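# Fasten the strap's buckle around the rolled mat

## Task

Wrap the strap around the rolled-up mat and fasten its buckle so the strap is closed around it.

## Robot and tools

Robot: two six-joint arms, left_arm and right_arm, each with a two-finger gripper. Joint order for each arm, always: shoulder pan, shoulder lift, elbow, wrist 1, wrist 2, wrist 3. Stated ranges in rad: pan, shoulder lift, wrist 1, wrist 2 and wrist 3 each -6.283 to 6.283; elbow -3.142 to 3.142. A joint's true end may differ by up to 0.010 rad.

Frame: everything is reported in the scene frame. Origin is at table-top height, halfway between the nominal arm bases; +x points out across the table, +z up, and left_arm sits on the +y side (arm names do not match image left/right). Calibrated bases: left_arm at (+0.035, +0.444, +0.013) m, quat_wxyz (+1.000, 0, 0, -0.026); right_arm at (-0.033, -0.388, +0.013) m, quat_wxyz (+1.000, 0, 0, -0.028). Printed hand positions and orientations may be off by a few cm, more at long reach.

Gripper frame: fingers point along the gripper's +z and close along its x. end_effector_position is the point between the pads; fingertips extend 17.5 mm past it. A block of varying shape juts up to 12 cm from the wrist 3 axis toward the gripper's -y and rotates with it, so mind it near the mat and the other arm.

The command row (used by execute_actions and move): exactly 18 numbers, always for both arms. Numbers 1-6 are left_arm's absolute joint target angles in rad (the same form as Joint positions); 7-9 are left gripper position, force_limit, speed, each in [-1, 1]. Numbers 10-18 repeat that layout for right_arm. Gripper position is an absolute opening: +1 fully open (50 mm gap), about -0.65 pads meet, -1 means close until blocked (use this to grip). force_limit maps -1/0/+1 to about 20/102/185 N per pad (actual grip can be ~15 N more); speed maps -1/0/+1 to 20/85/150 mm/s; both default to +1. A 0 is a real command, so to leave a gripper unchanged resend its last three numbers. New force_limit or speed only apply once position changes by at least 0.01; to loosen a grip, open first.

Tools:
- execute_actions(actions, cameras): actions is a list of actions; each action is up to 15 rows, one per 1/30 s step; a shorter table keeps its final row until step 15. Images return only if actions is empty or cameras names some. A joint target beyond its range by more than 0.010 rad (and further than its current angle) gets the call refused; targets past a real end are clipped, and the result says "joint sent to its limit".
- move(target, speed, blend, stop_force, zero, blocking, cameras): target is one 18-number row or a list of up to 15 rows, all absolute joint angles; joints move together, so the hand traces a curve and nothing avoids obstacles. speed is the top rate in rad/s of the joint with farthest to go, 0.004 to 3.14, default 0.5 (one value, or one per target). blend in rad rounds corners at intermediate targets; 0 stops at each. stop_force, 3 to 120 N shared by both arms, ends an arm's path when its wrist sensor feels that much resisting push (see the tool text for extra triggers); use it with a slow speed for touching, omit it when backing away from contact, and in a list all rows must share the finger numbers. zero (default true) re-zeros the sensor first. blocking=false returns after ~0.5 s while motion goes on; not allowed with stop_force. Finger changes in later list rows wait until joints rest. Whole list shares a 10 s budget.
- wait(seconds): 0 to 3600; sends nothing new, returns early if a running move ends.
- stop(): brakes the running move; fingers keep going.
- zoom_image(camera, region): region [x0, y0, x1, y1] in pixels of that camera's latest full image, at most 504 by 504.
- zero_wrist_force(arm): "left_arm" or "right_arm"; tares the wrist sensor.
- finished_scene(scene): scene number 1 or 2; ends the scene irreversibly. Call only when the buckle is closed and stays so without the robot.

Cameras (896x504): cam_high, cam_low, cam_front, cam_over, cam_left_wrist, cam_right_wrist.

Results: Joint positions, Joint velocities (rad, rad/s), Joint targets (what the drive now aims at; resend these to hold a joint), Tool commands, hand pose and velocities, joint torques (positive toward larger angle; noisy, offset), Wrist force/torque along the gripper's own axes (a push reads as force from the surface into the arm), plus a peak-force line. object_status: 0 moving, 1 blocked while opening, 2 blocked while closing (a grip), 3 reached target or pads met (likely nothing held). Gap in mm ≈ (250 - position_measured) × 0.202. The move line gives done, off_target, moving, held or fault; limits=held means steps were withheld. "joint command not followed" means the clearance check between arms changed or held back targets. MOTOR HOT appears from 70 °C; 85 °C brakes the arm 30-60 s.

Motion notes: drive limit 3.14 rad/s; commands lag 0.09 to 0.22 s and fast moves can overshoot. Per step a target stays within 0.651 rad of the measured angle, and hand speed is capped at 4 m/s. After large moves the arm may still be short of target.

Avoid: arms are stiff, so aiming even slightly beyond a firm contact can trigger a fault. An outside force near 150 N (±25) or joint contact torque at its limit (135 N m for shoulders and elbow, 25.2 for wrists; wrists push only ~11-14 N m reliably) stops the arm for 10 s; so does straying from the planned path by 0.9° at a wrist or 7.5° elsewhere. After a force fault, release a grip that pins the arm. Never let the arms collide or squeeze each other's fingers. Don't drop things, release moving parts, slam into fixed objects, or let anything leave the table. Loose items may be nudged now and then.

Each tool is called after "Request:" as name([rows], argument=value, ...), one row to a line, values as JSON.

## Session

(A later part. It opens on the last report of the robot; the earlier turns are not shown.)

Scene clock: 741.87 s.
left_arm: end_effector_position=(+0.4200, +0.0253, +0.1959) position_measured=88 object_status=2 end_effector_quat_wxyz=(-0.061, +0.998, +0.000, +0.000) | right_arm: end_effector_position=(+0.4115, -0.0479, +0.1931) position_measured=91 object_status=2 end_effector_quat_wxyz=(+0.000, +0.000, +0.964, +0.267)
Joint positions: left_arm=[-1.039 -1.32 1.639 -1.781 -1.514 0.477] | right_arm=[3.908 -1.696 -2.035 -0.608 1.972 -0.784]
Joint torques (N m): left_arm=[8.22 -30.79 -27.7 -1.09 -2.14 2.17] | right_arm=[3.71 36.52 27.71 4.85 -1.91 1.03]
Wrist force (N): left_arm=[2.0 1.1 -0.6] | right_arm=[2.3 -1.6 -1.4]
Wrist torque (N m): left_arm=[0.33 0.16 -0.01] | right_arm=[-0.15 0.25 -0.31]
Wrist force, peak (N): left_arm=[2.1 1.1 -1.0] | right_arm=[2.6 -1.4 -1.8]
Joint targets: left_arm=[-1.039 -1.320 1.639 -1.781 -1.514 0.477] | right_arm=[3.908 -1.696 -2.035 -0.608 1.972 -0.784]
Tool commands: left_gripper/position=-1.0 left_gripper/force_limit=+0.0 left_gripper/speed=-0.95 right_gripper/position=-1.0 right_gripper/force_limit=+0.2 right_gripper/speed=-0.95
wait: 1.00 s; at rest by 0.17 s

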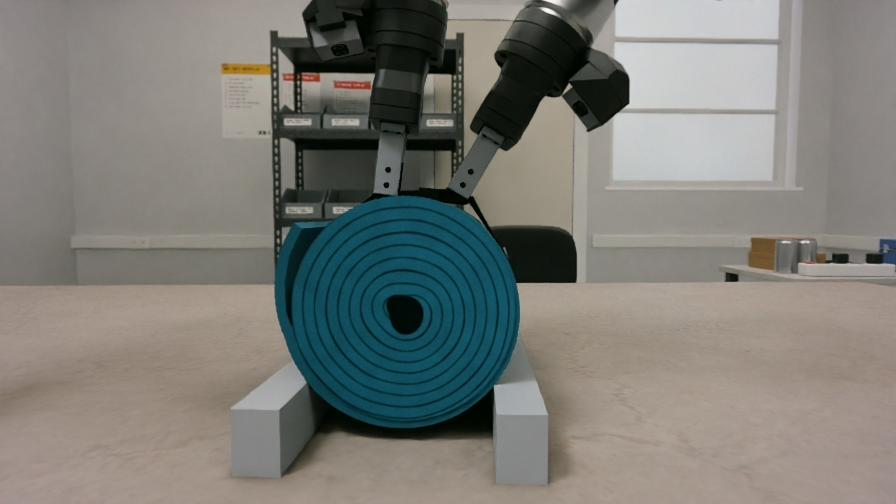

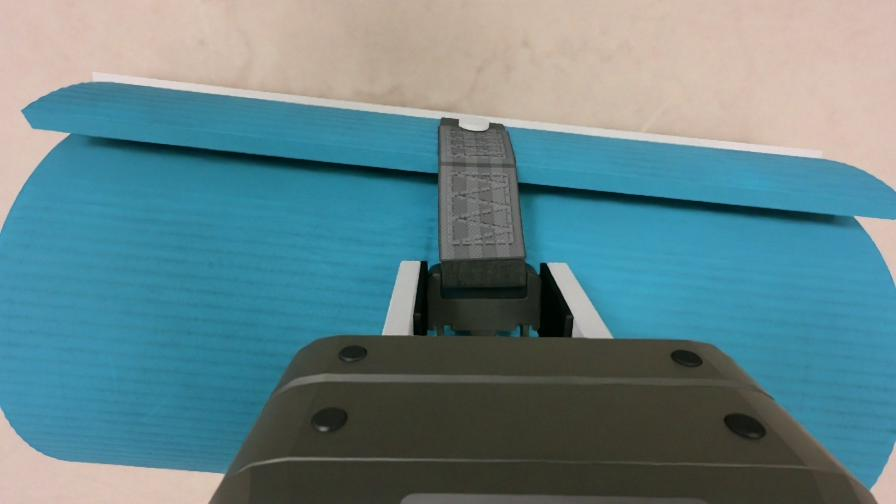

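Request:
move(target=[-1.0557,-1.2806,1.5849,-1.7657,-1.516,0.4602,-1,0,-0.95,3.908,-1.696,-2.035,-0.608,1.972,-0.784,-1,0.2,-0.95], speed=0.04, stop_force=65, cameras=["cam_front","cam_left_wrist","cam_high"])

Request:
zoom_image(camera="cam_front", region=[340, 150, 480, 220])

Scene clock: 749.10 s.
left_arm: end_effector_position=(+0.4201, +0.0207, +0.1960) position_measured=88 object_status=2 end_effector_quat_wxyz=(-0.062, +0.998, +0.000, +0.000) | right_arm: end_effector_position=(+0.4115, -0.0479, +0.1931) position_measured=91 object_status=2 end_effector_quat_wxyz=(+0.000, +0.000, +0.964, +0.267)
Joint positions: left_arm=[-1.042 -1.311 1.627 -1.775 -1.514 0.473] | right_arm=[3.908 -1.696 -2.035 -0.608 1.972 -0.784]
Joint torques (N m): left_arm=[-16.31 -39.85 -37.42 -17.19 -8.14 2.49] | right_arm=[32.08 13.86 37.35 11.11 10.99 0.84]
Wrist force (N): left_arm=[4.7 -59.2 -5.8] | right_arm=[3.6 -45.9 -44.1]
Wrist torque (N m): left_arm=[0.54 0.22 -0.06] | right_arm=[0.42 0.12 -0.06]
Wrist force, peak (N): left_arm=[5.8 -67.3 -5.7] | right_arm=[3.6 -45.9 -44.1]
Joint targets: left_arm=[-1.042 -1.311 1.627 -1.776 -1.514 0.473] | right_arm=[3.908 -1.696 -2.035 -0.608 1.972 -0.784]
move: contact (left_arm); left_arm: the elbow is farthest, 0.042 rad from its target
Images, in order (width x height): cam_high 896x504, cam_front 896x504, cam_left_wrist 896x504.

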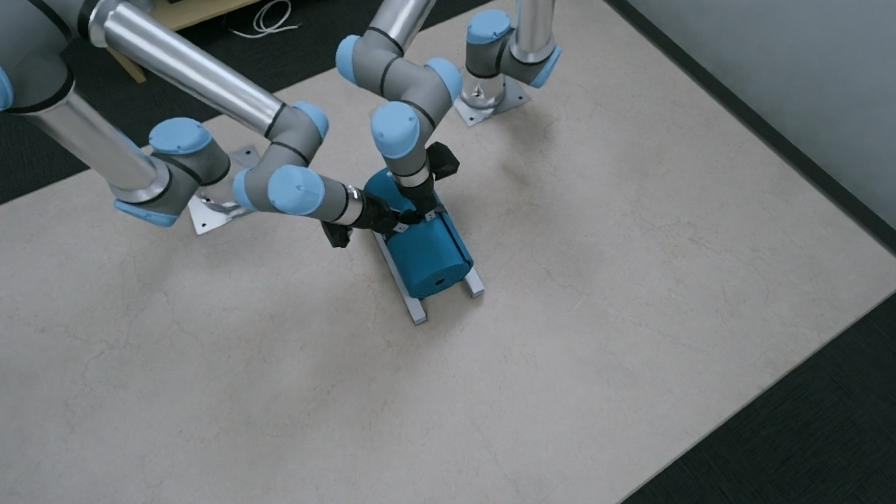

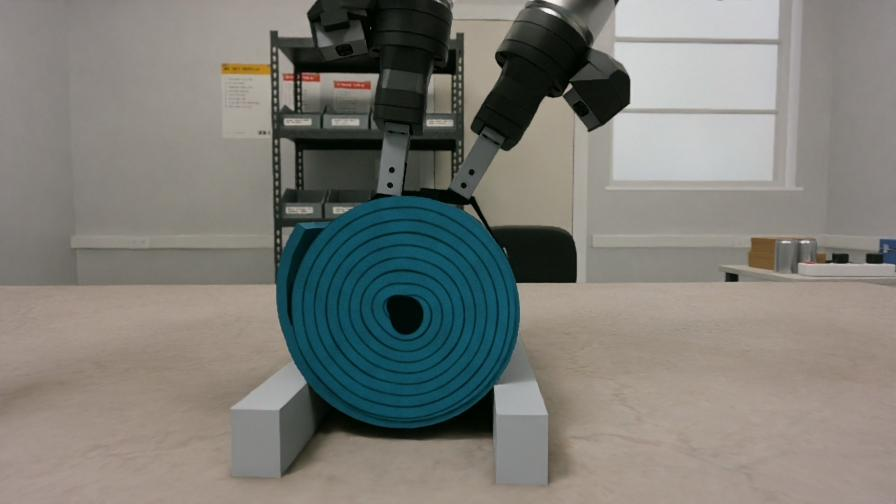

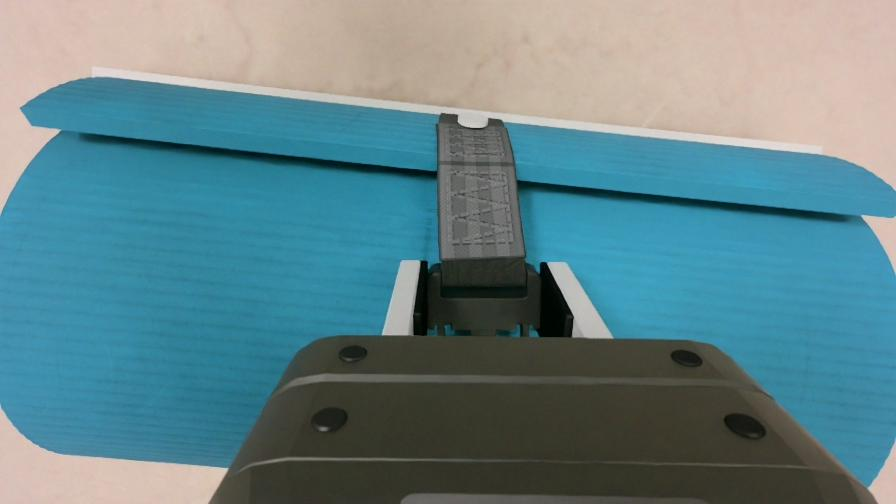

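Scaled by 3.600.

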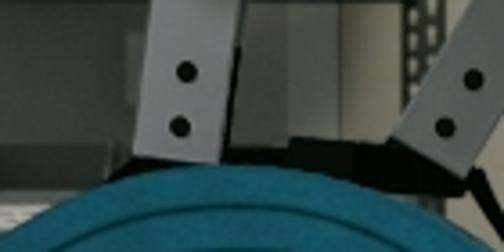

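Request:
zoom_image(camera="cam_high", region=[390, 195, 435, 230])

Request:
execute_actions(actions=[], cameras=["cam_right_wrist","cam_over","cam_low"])

Request:
zoom_image(camera="cam_over", region=[330, 80, 480, 200])

Request:
zoom_image(camera="cam_low", region=[250, 130, 350, 200])

Scaled by 11.200.

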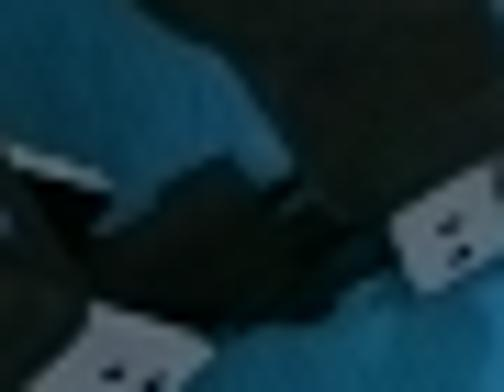

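Scene clock: 755.93 s.
left_arm: end_effector_position=(+0.4201, +0.0207, +0.1960) position_measured=88 object_status=2 end_effector_quat_wxyz=(-0.062, +0.998, +0.000, +0.000) | right_arm: end_effector_position=(+0.4115, -0.0479, +0.1931) position_measured=91 object_status=2 end_effector_quat_wxyz=(+0.000, +0.000, +0.964, +0.267)
Joint positions: left_arm=[-1.042 -1.311 1.627 -1.775 -1.514 0.473] | right_arm=[3.908 -1.696 -2.035 -0.608 1.972 -0.784]
Joint velocities: within noise
Joint torques (N m): left_arm=[-16.53 -39.75 -41.07 -17.15 -8.69 2.16] | right_arm=[32.18 8.95 41.08 10.88 11.06 0.86]
Motor temperatures (°C): left_arm=[28 33 32 34 37 34] | right_arm=[38 36 25 30 45 39]
Wrist force (N): left_arm=[4.7 -59.2 -5.4] | right_arm=[3.3 -46.1 -44.8]
Wrist torque (N m): left_arm=[0.55 0.21 -0.06] | right_arm=[0.42 0.14 -0.06]
Wrist force, peak (N): left_arm=[4.7 -59.4 -5.5] | right_arm=[3.3 -46.1 -44.8]
Joint targets: left_arm=[-1.042 -1.311 1.627 -1.776 -1.514 0.473] | right_arm=[3.908 -1.696 -2.035 -0.608 1.972 -0.784]
Tool commands: left_gripper/position=-1.0 left_gripper/force_limit=+0.0 left_gripper/speed=-0.95 right_gripper/position=-1.0 right_gripper/force_limit=+0.2 right_gripper/speed=-0.95
Images, in order (width x height): cam_low 896x504, cam_over 896x504, cam_right_wrist 896x504.

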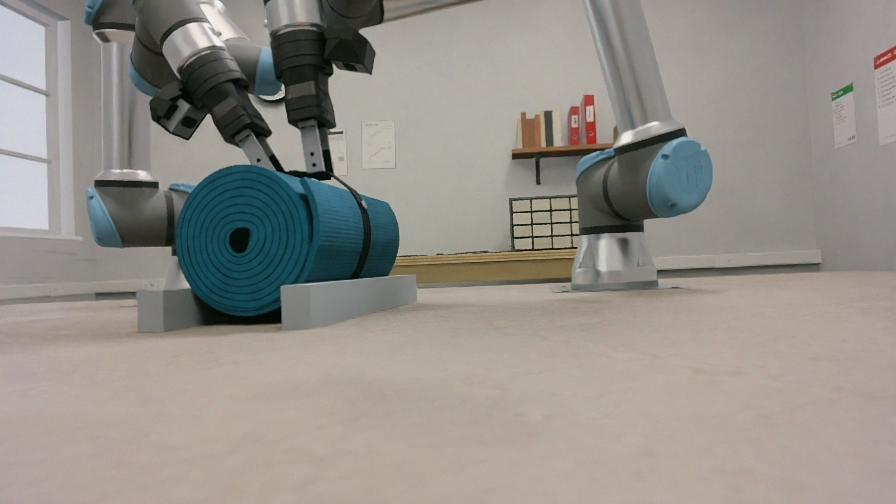

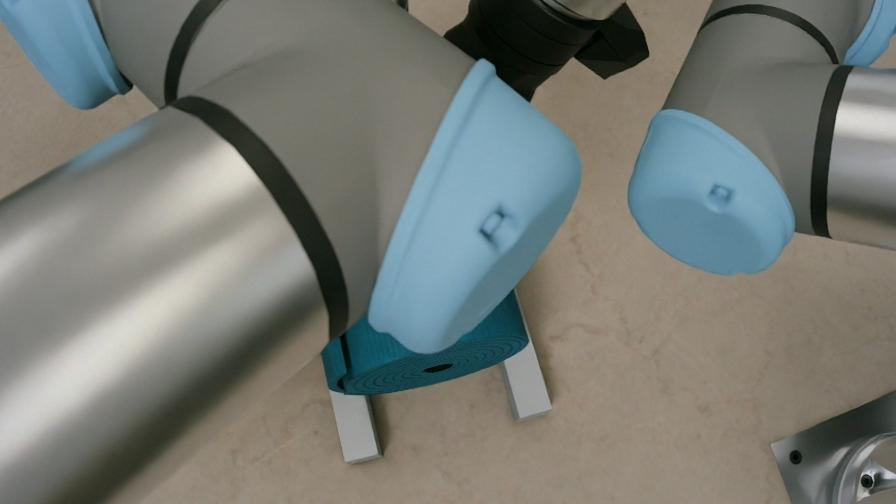

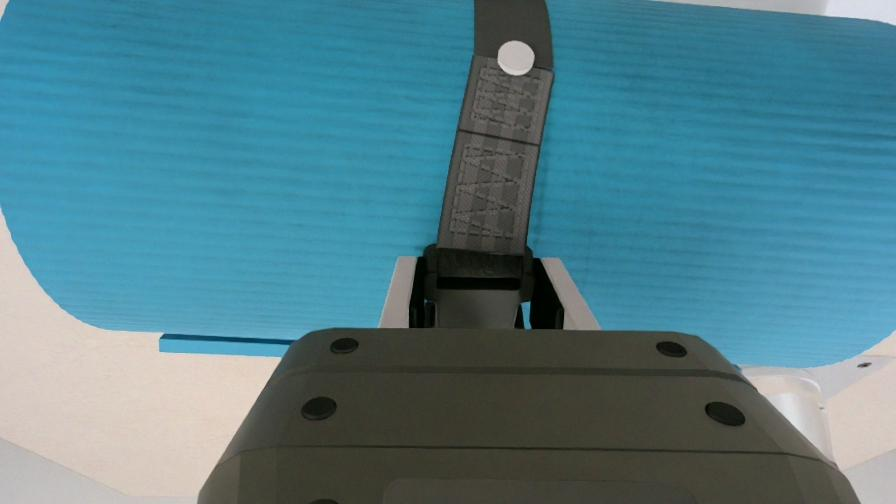

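Scaled by 3.360.

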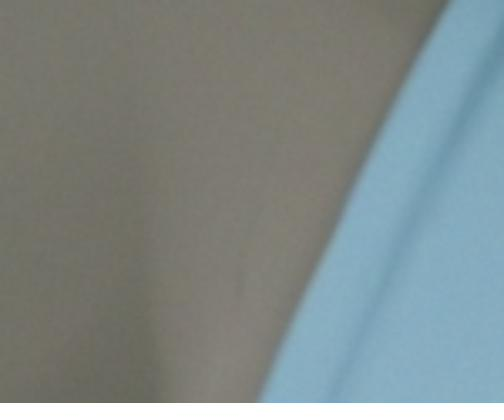

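Scaled by 5.040.

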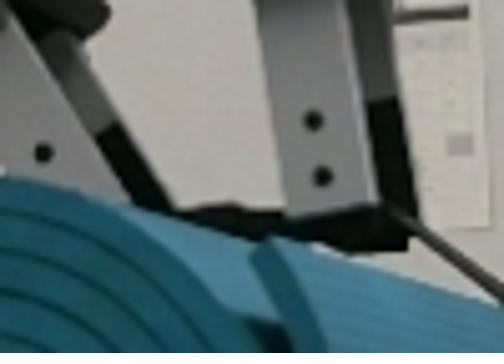

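Request:
move([
  [-1.042,-1.3118,1.6242,-1.7714,-1.5144,0.473,-1,0,-0.95,3.908,-1.696,-2.035,-0.608,1.972,-0.784,-1,0.2,-0.95],
  [-1.042,-1.31,1.6296,-1.7786,-1.5144,0.473,-1,0,-0.95,3.908,-1.696,-2.035,-0.608,1.972,-0.784,-1,0.2,-0.95],
  [-1.0402,-1.3083,1.6236,-1.7743,-1.5144,0.4748,-1,0,-0.95,3.908,-1.696,-2.035,-0.608,1.972,-0.784,-1,0.2,-0.95],
  [-1.0438,-1.3135,1.6299,-1.7754,-1.5144,0.4712,-1,0,-0.95,3.908,-1.696,-2.035,-0.608,1.972,-0.784,-1,0.2,-0.95],
  [-1.042,-1.311,1.627,-1.7755,-1.5144,0.473,-1,0,-0.95,3.908,-1.696,-2.035,-0.608,1.972,-0.784,-1,0.2,-0.95],
], speed=0.02)

Scene clock: 799.07 s.
left_arm: end_effector_position=(+0.4201, +0.0208, +0.1959) position_measured=88 object_status=2 end_effector_quat_wxyz=(-0.062, +0.998, +0.000, -0.001) | right_arm: end_effector_position=(+0.4115, -0.0479, +0.1931) position_measured=91 object_status=2 end_effector_quat_wxyz=(+0.000, +0.000, +0.964, +0.267)
Joint positions: left_arm=[-1.042 -1.311 1.627 -1.775 -1.515 0.473] | right_arm=[3.908 -1.696 -2.035 -0.608 1.972 -0.784]
Joint torques (N m): left_arm=[-16.92 -27.91 -40.68 -15.68 -7.31 1.67] | right_arm=[22.18 28.59 26.65 11.26 5.72 0.77]
Wrist force (N): left_arm=[-1.4 -59.5 -5.8] | right_arm=[8.4 -41.9 -42.6]
Wrist torque (N m): left_arm=[0.58 0.15 -0.05] | right_arm=[0.35 0.28 -0.07]
Wrist force, peak (N): left_arm=[-4.1 -68.8 -25.0] | right_arm=[6.3 -38.3 -53.6]
Joint targets: left_arm=[-1.042 -1.311 1.627 -1.776 -1.514 0.473] | right_arm=[3.908 -1.696 -2.035 -0.608 1.972 -0.784]
move: done

Request:
move(target=[-1.0557,-1.2806,1.5849,-1.7657,-1.516,0.4602,-1,0,-0.95,3.908,-1.696,-2.035,-0.608,1.972,-0.784,-1,0.2,-0.95], speed=0.02, stop_force=22, cameras=["cam_front"])

Request:
zoom_image(camera="cam_front", region=[340, 150, 480, 220])

Scene clock: 803.83 s.
left_arm: end_effector_position=(+0.4200, +0.0207, +0.1951) position_measured=88 object_status=2 end_effector_quat_wxyz=(-0.074, +0.997, +0.000, -0.001) | right_arm: end_effector_position=(+0.4115, -0.0478, +0.1932) position_measured=91 object_status=2 end_effector_quat_wxyz=(+0.000, +0.000, +0.964, +0.267)
Joint positions: left_arm=[-1.047 -1.3 1.611 -1.749 -1.505 0.468] | right_arm=[3.908 -1.696 -2.035 -0.608 1.972 -0.784]
Joint torques (N m): left_arm=[-14.58 -32.26 -25.58 -10.68 -6.32 -0.1] | right_arm=[26.69 22.93 38.76 10.11 8.32 0.57]
Wrist force (N): left_arm=[4.0 -55.5 -19.9] | right_arm=[6.0 -40.3 -46.5]
Wrist torque (N m): left_arm=[0.05 0.18 -0.08] | right_arm=[0.36 0.29 -0.04]
Wrist force, peak (N): left_arm=[12.5 -82.7 -20.7] | right_arm=[10.5 -49.6 -54.5]
Joint targets: left_arm=[-1.047 -1.299 1.611 -1.751 -1.507 0.468] | right_arm=[3.908 -1.696 -2.035 -0.608 1.972 -0.784]
Tool commands: left_gripper/position=-1.0 left_gripper/force_limit=+0.003922 left_gripper/speed=-0.952941 right_gripper/position=-1.0 right_gripper/force_limit=+0.2 right_gripper/speed=-0.95
TORQUE FAULT: the wrist 1 of the left arm strayed more than 0.9 degrees from its planned motion, and that arm stopped. A torque fault puts only its own arm into a fault stop. That arm's remaining commands of this call were not run. That arm may still press on what stopped it. That arm is still stopped at the end of this call. That arm stays stopped for about 10 more seconds. Until then a move that you send moves the other arm only, and its call returns only when the move has ended. Once the stop has ended, the next robot result says so. If the stop ends while you think or write, that arm runs what you send next. While its stop runs, that arm takes no new command, but its gripper still runs the gripper command that each later call begins with. Until it ends, the stop uses up actions while you think or wait. An arm that is not stopped still takes commands.
move: fault (left_arm); left_arm: the elbow is farthest, 0.026 rad from its target

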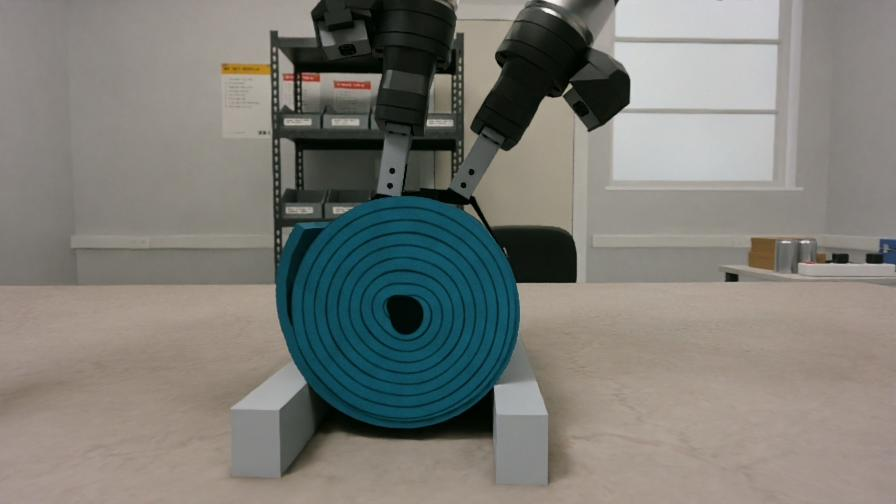

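Scaled by 3.600.

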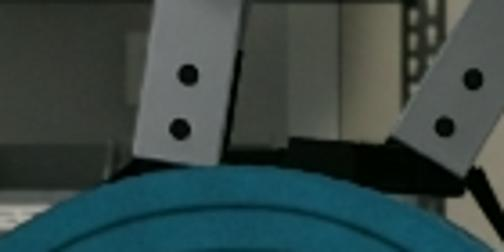

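Request:
wait(seconds=8)

Request:
move([
  [-1.045,-1.312,1.63,-1.775,-1.514,0.475,-1,0,-0.95,3.908,-1.696,-2.035,-0.608,1.972,-0.784,-1,0.2,-0.95],
  [-1.039,-1.322,1.639,-1.779,-1.514,0.477,1,0,-0.95,3.908,-1.696,-2.035,-0.608,1.972,-0.784,-1,0.2,-0.95],
  [-1.034,-1.36,1.6,-1.72,-1.514,0.481,1,0,-0.95,3.908,-1.696,-2.035,-0.608,1.972,-0.784,-1,0.2,-0.95],
  [-0.669,-1.656,2.044,-2.464,-2.075,0.717,1,0,-0.95,3.908,-1.696,-2.035,-0.608,1.972,-0.784,-1,0.2,-0.95],
], speed=[0.05,0.1,0.3,0.7], cameras=["cam_front","cam_left_wrist","cam_over"])

Request:
zoom_image(camera="cam_left_wrist", region=[340, 20, 560, 280])

Request:
zoom_image(camera="cam_over", region=[300, 80, 480, 220])

Scene clock: 818.97 s.
left_arm: end_effector_position=(+0.4200, +0.0207, +0.1951) position_measured=88 object_status=2 end_effector_quat_wxyz=(-0.074, +0.997, +0.000, -0.001) | right_arm: end_effector_position=(+0.4115, -0.0479, +0.1931) position_measured=91 object_status=2 end_effector_quat_wxyz=(+0.000, +0.000, +0.964, +0.267)
Joint positions: left_arm=[-1.047 -1.3 1.611 -1.749 -1.505 0.468] | right_arm=[3.908 -1.696 -2.035 -0.608 1.972 -0.784]
Joint torques (N m): left_arm=[-13.91 -31.02 -25.41 -10.38 -6.25 0.01] | right_arm=[27.64 6.93 24.68 7.7 4.39 0.23]
Wrist force (N): left_arm=[4.0 -55.2 -19.7] | right_arm=[6.1 -40.2 -46.3]
Wrist torque (N m): left_arm=[0.05 0.17 -0.08] | right_arm=[0.38 0.27 -0.04]
Wrist force, peak (N): left_arm=[3.9 -55.4 -20.1] | right_arm=[6.0 -40.1 -46.7]
Joint targets: left_arm=[-1.047 -1.300 1.611 -1.749 -1.505 0.468] | right_arm=[3.908 -1.696 -2.035 -0.608 1.972 -0.784]
Tool commands: left_gripper/position=-1.0 left_gripper/force_limit=+0.003922 left_gripper/speed=-0.952941 right_gripper/position=-1.0 right_gripper/force_limit=+0.2 right_gripper/speed=-0.95
TORQUE FAULT, CONTINUED: the left arm's stop, for the torque fault of the wrist 1 that an earlier result reported, is over. The rest of the stop counts as 19 of the actions that you can send in this scene. That arm's target is now where it stood when the stop ended, not its last command. That arm keeps its grip as last carried out and accepts commands again. That arm stops again at each new torque fault.
wait: 8.00 s; at rest from the start

Scene clock: 823.30 s.
left_arm: end_effector_position=(+0.4342, +0.1039, +0.3000) position_measured=3 object_status=3 end_effector_quat_wxyz=(+0.342, +0.940, +0.000, +0.000) | right_arm: end_effector_position=(+0.4115, -0.0479, +0.1931) position_measured=91 object_status=2 end_effector_quat_wxyz=(+0.000, +0.000, +0.964, +0.267)
Joint positions: left_arm=[-0.669 -1.656 2.044 -2.464 -2.075 0.717] | right_arm=[3.908 -1.696 -2.035 -0.608 1.972 -0.784]
Joint torques (N m): left_arm=[3.05 -21.7 -21.61 -5.13 -2.27 -2.15] | right_arm=[-6.97 37.19 23.91 5.35 3.23 0.04]
Wrist force (N): left_arm=[-1.8 -1.7 0.0] | right_arm=[2.2 -2.0 -0.7]
Wrist torque (N m): left_arm=[-0.19 0.36 -0.11] | right_arm=[-0.33 -0.08 -0.29]
Wrist force, peak (N): left_arm=[21.1 -52.3 -16.2] | right_arm=[11.0 -39.9 -47.1]
Joint targets: left_arm=[-0.669 -1.656 2.044 -2.464 -2.075 0.717] | right_arm=[3.908 -1.696 -2.035 -0.608 1.972 -0.784]
move: done
Images, in order (width x height): cam_front 896x504, cam_over 896x504, cam_left_wrist 896x504.

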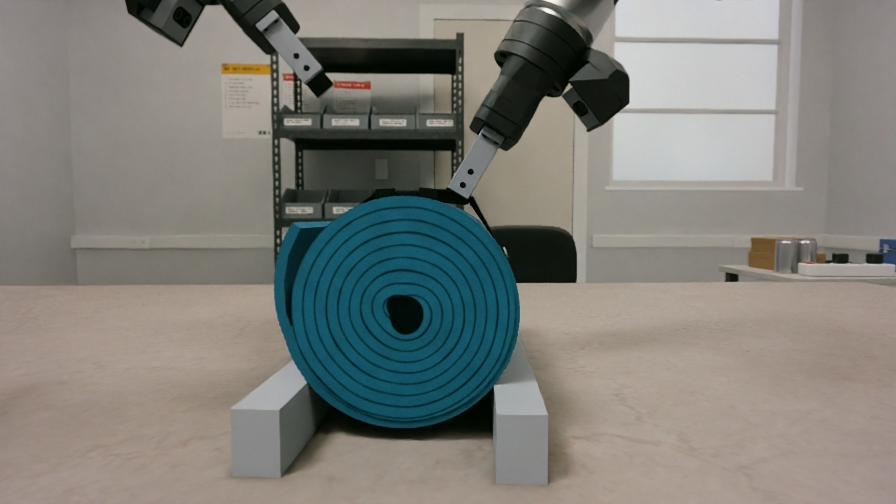

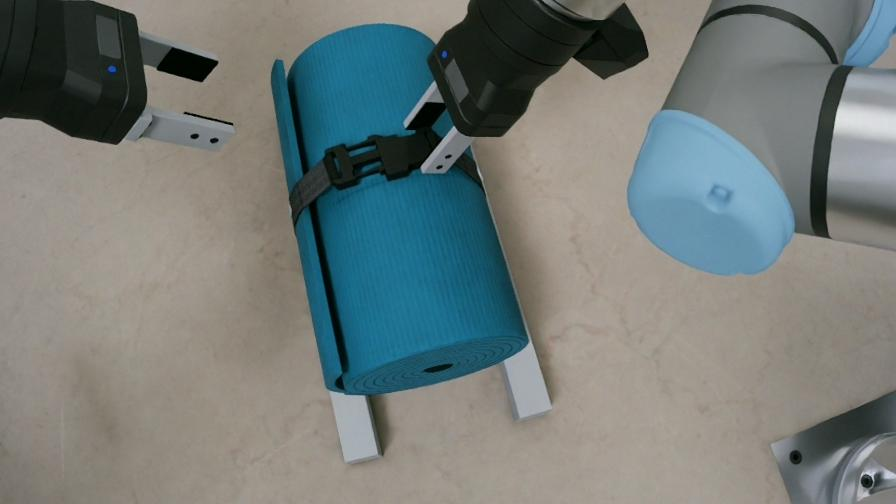

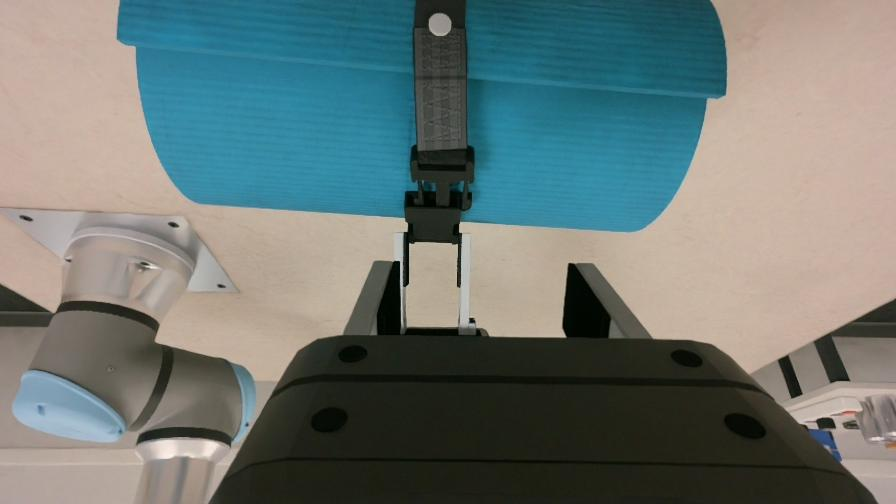

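Scaled by 1.938.

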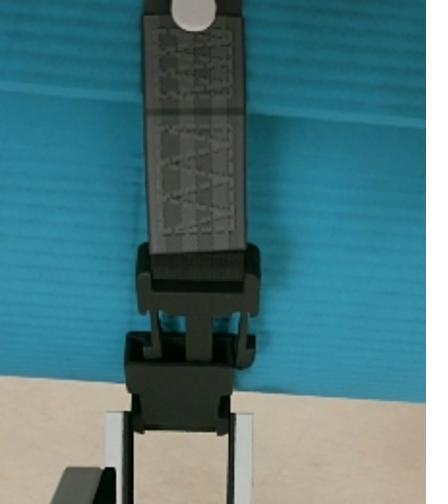

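Scaled by 2.800.

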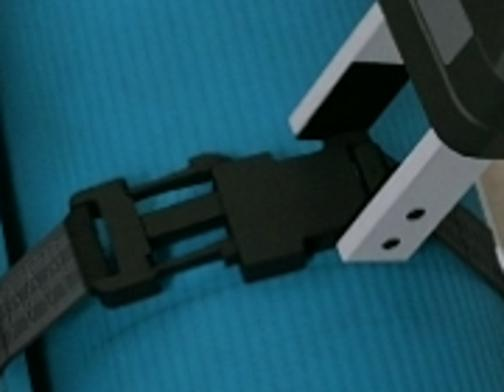

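Request:
move([
  [-1.034,-1.36,1.60,-1.72,-1.514,0.481,1,0,-0.9,3.908,-1.696,-2.035,-0.608,1.972,-0.784,-1,0.2,-0.95],
  [-1.042,-1.311,1.627,-1.7755,-1.514,0.473,1,0,-0.9,3.908,-1.696,-2.035,-0.608,1.972,-0.784,-1,0.2,-0.95],
  [-1.042,-1.311,1.627,-1.7755,-1.514,0.473,-1,0,-0.95,3.908,-1.696,-2.035,-0.608,1.972,-0.784,-1,0.2,-0.95],
  [-1.0288,-1.3412,1.659,-1.7806,-1.5134,0.4868,-1,0,-0.95,3.908,-1.696,-2.035,-0.608,1.972,-0.784,-1,0.2,-0.95],
  [-1.0391,-1.3514,1.6715,-1.7823,-1.5145,0.4767,-1,0,-0.95,3.908,-1.696,-2.035,-0.608,1.972,-0.784,-1,0.2,-0.95],
], speed=[0.5,0.2,0.1,0.08,0.08], cameras=["cam_front","cam_high","cam_over"])

Request:
zoom_image(camera="cam_over", region=[300, 80, 480, 220])

Request:
zoom_image(camera="cam_front", region=[340, 150, 480, 220])

Request:
zoom_image(camera="cam_high", region=[380, 180, 460, 240])

Scene clock: 876.70 s.
left_arm: end_effector_position=(+0.4136, +0.0365, +0.1987) position_measured=89 object_status=2 end_effector_quat_wxyz=(-0.061, +0.998, +0.000, +0.000) end_effector_velocity=(+0.002, -0.001, +0.001) end_effector_angular_velocity=(-0.001, +0.000, -0.002) | right_arm: end_effector_position=(+0.4115, -0.0479, +0.1931) position_measured=91 object_status=2 end_effector_quat_wxyz=(+0.000, +0.000, +0.964, +0.267)
Joint positions: left_arm=[-1.039 -1.352 1.672 -1.782 -1.515 0.476] | right_arm=[3.908 -1.696 -2.035 -0.608 1.972 -0.784]
Joint velocities: left_arm=[0.003 0.004 -0.006 0.001 0 0.005] | right_arm=[within noise]
Joint torques (N m): left_arm=[9.11 -30.36 -31.79 -3.95 -0.95 2.31] | right_arm=[-4.44 36.09 24.11 4.26 2.88 -0.13]
Wrist force (N): left_arm=[-1.1 0.2 -0.3] | right_arm=[1.7 -4.0 -0.2]
Wrist torque (N m): left_arm=[0.14 0.20 0.10] | right_arm=[-0.39 -0.08 -0.28]
Wrist force, peak (N): left_arm=[-2.1 -2.6 -1.6] | right_arm=[1.8 -4.3 -0.2]
Joint targets: left_arm=[-1.039 -1.351 1.671 -1.782 -1.515 0.477] | right_arm=[3.908 -1.696 -2.035 -0.608 1.972 -0.784]
move: done
Images, in order (width x height): cam_high 896x504, cam_front 896x504, cam_over 896x504.

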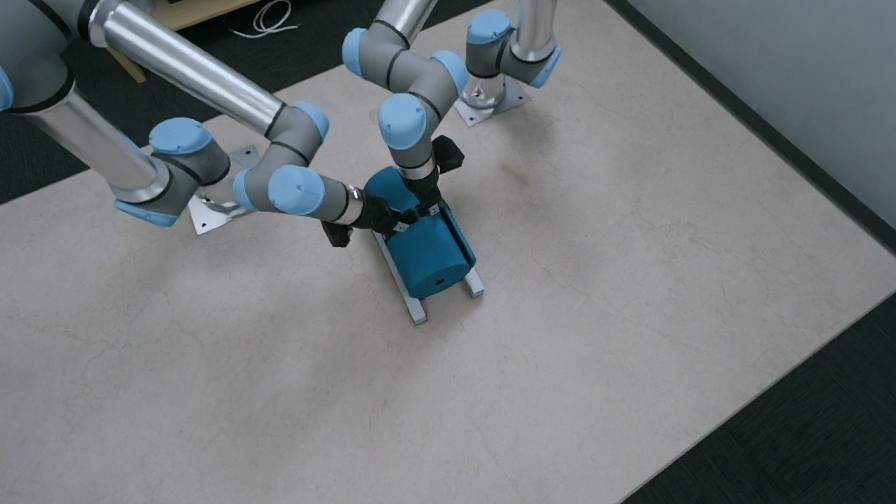

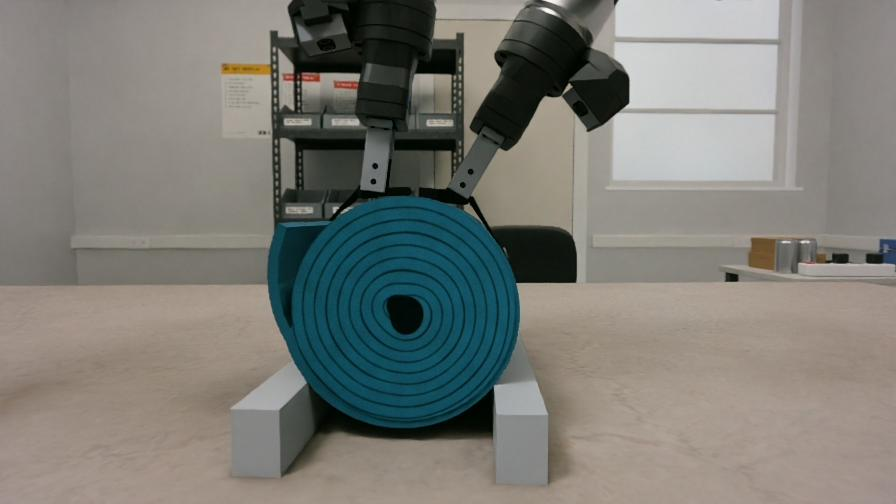

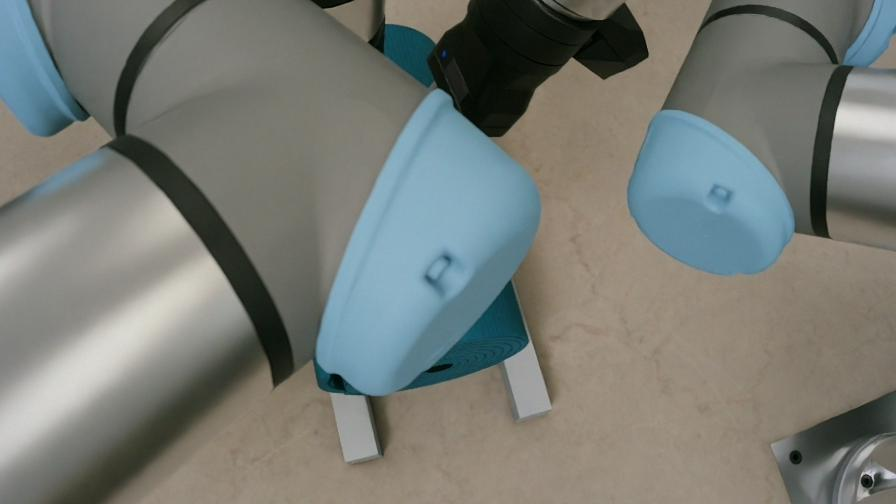

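Scaled by 2.800.

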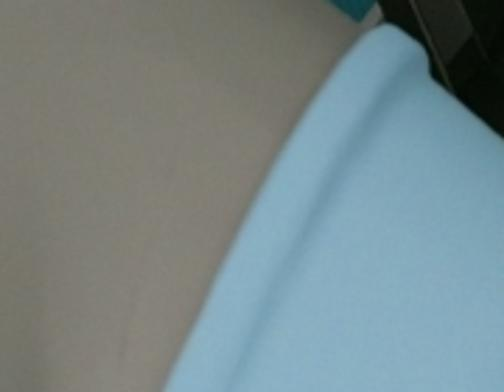

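Scaled by 3.600.

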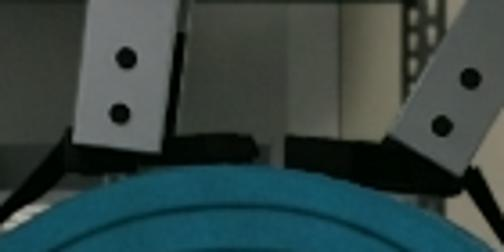

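Scaled by 6.300.

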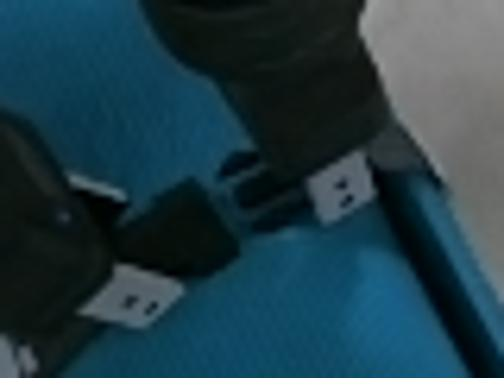

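Request:
move(target=[-1.0670,-1.2872,1.5901,-1.7636,-1.5175,0.4488,-1,0,-0.95,3.908,-1.696,-2.035,-0.608,1.972,-0.784,-1,0.2,-0.95], speed=0.03, stop_force=35, cameras=["cam_front","cam_high"])

Request:
zoom_image(camera="cam_front", region=[340, 150, 480, 220])

Request:
zoom_image(camera="cam_high", region=[380, 180, 460, 240])

Scene clock: 888.50 s.
left_arm: end_effector_position=(+0.4140, +0.0261, +0.1986) position_measured=89 object_status=2 end_effector_quat_wxyz=(-0.061, +0.998, +0.000, +0.000) | right_arm: end_effector_position=(+0.4115, -0.0479, +0.1931) position_measured=91 object_status=2 end_effector_quat_wxyz=(+0.000, +0.000, +0.964, +0.267)
Joint positions: left_arm=[-1.047 -1.332 1.647 -1.776 -1.515 0.468] | right_arm=[3.908 -1.696 -2.035 -0.608 1.972 -0.784]
Joint torques (N m): left_arm=[-5.08 -45.55 -27.83 -12.85 -4.62 2.48] | right_arm=[21.77 26.9 33.63 10.05 8.86 -0.16]
Wrist force (N): left_arm=[-1.1 -36.0 2.3] | right_arm=[1.9 -34.5 -16.1]
Wrist torque (N m): left_arm=[-0.04 0.29 0.10] | right_arm=[-0.30 -0.04 -0.29]
Wrist force, peak (N): left_arm=[0.6 -41.6 2.7] | right_arm=[3.3 -38.6 -19.1]
Joint targets: left_arm=[-1.047 -1.332 1.647 -1.776 -1.515 0.468] | right_arm=[3.908 -1.696 -2.035 -0.608 1.972 -0.784]
move: contact (left_arm); left_arm: the elbow is farthest, 0.057 rad from its target
Images, in order (width x height): cam_high 896x504, cam_front 896x504.

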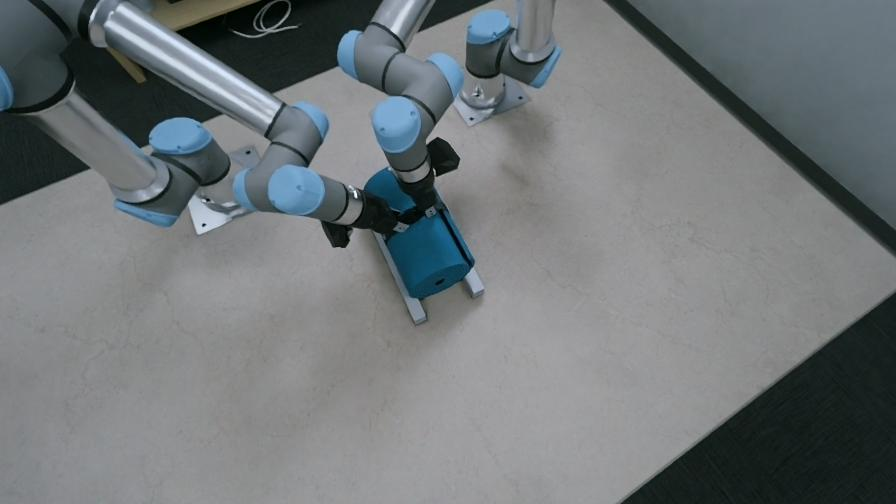

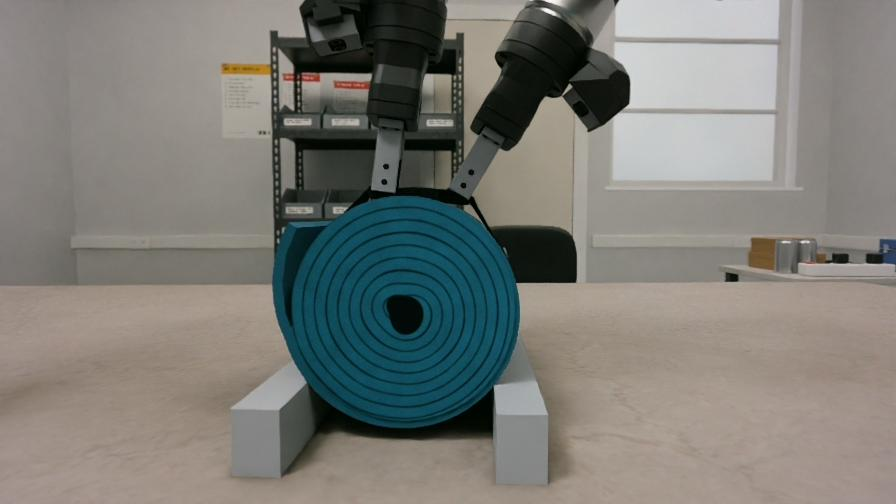

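Scaled by 3.600.

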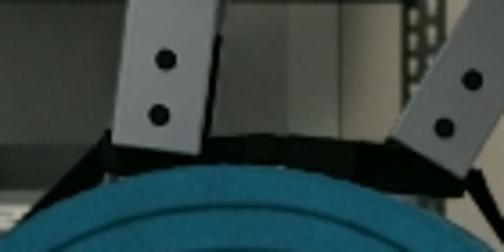

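Scaled by 6.300.

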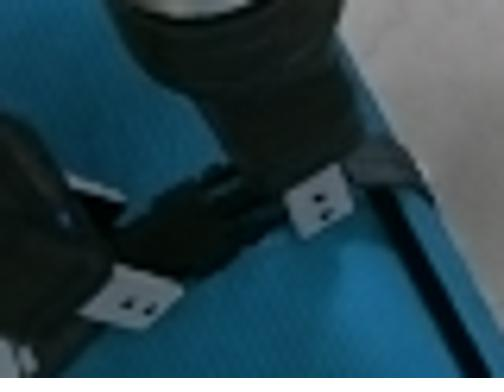

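Request:
move(target=[-1.0670,-1.2872,1.5901,-1.7636,-1.5175,0.4488,-1,0,-0.95,3.908,-1.696,-2.035,-0.608,1.972,-0.784,-1,0.2,-0.95], speed=0.03, stop_force=58, zero=false, cameras=["cam_front","cam_high"])

Request:
zoom_image(camera="cam_high", region=[380, 180, 460, 240])

Request:
zoom_image(camera="cam_front", region=[340, 150, 480, 220])

Scene clock: 895.40 s.
left_arm: end_effector_position=(+0.4140, +0.0251, +0.1985) position_measured=89 object_status=2 end_effector_quat_wxyz=(-0.062, +0.998, +0.000, +0.000) | right_arm: end_effector_position=(+0.4115, -0.0479, +0.1931) position_measured=91 object_status=2 end_effector_quat_wxyz=(+0.000, +0.000, +0.964, +0.267)
Joint positions: left_arm=[-1.048 -1.33 1.645 -1.775 -1.515 0.468] | right_arm=[3.908 -1.696 -2.035 -0.608 1.972 -0.784]
Joint torques (N m): left_arm=[-11.87 -41.89 -36.1 -17.18 -6.81 2.5] | right_arm=[24.85 22.18 41.23 12.99 9.48 -0.23]
Wrist force (N): left_arm=[0.5 -53.9 3.0] | right_arm=[3.3 -49.7 -24.8]
Wrist torque (N m): left_arm=[0.17 0.29 0.05] | right_arm=[0.09 0.02 -0.33]
Wrist force, peak (N): left_arm=[-1.2 -65.1 3.9] | right_arm=[1.6 -59.0 -29.6]
Joint targets: left_arm=[-1.048 -1.330 1.645 -1.775 -1.515 0.468] | right_arm=[3.908 -1.696 -2.035 -0.608 1.972 -0.784]
move: contact (left_arm); left_arm: the elbow is farthest, 0.054 rad from its target
Images, in order (width x height): cam_high 896x504, cam_front 896x504.

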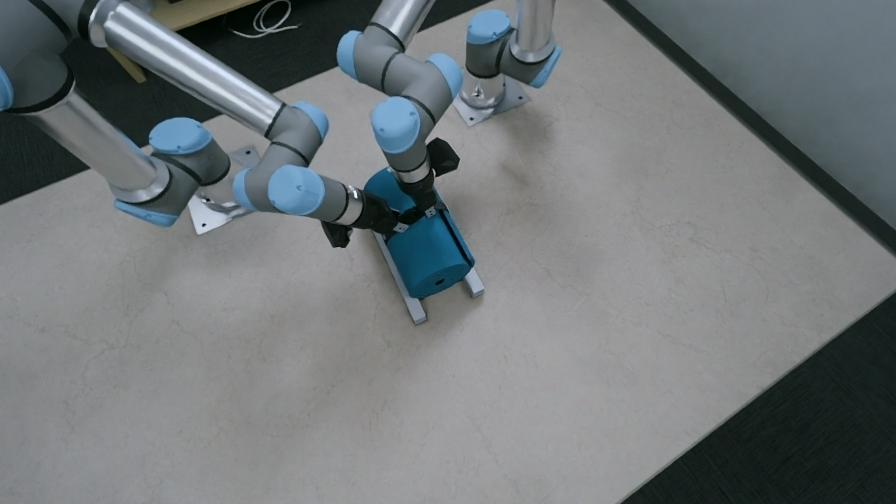

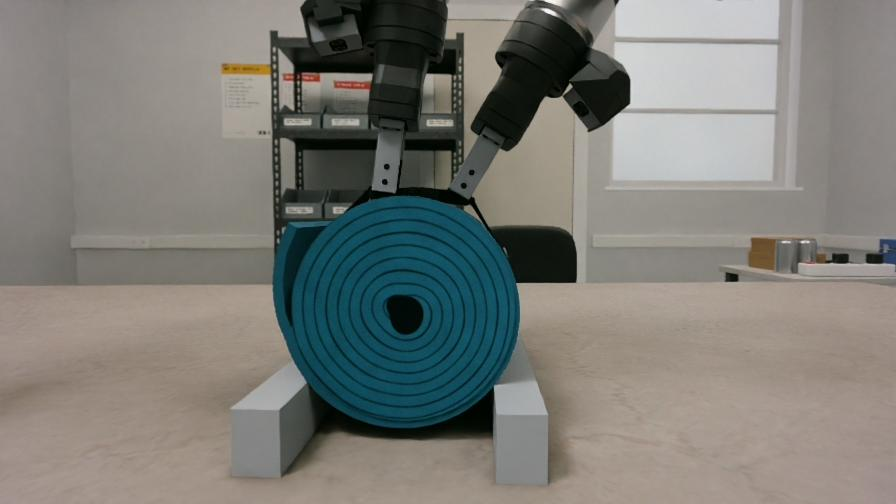

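Scaled by 6.300.

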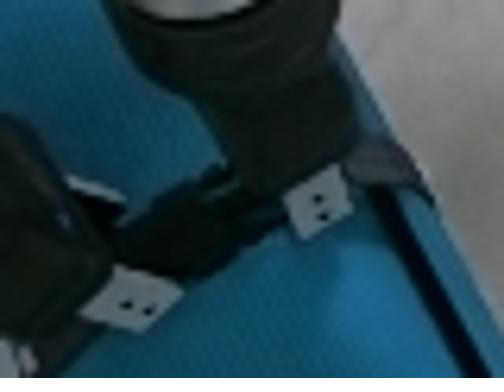

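Scaled by 3.600.

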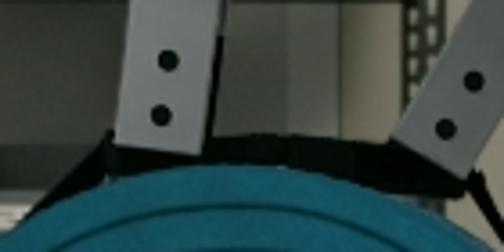

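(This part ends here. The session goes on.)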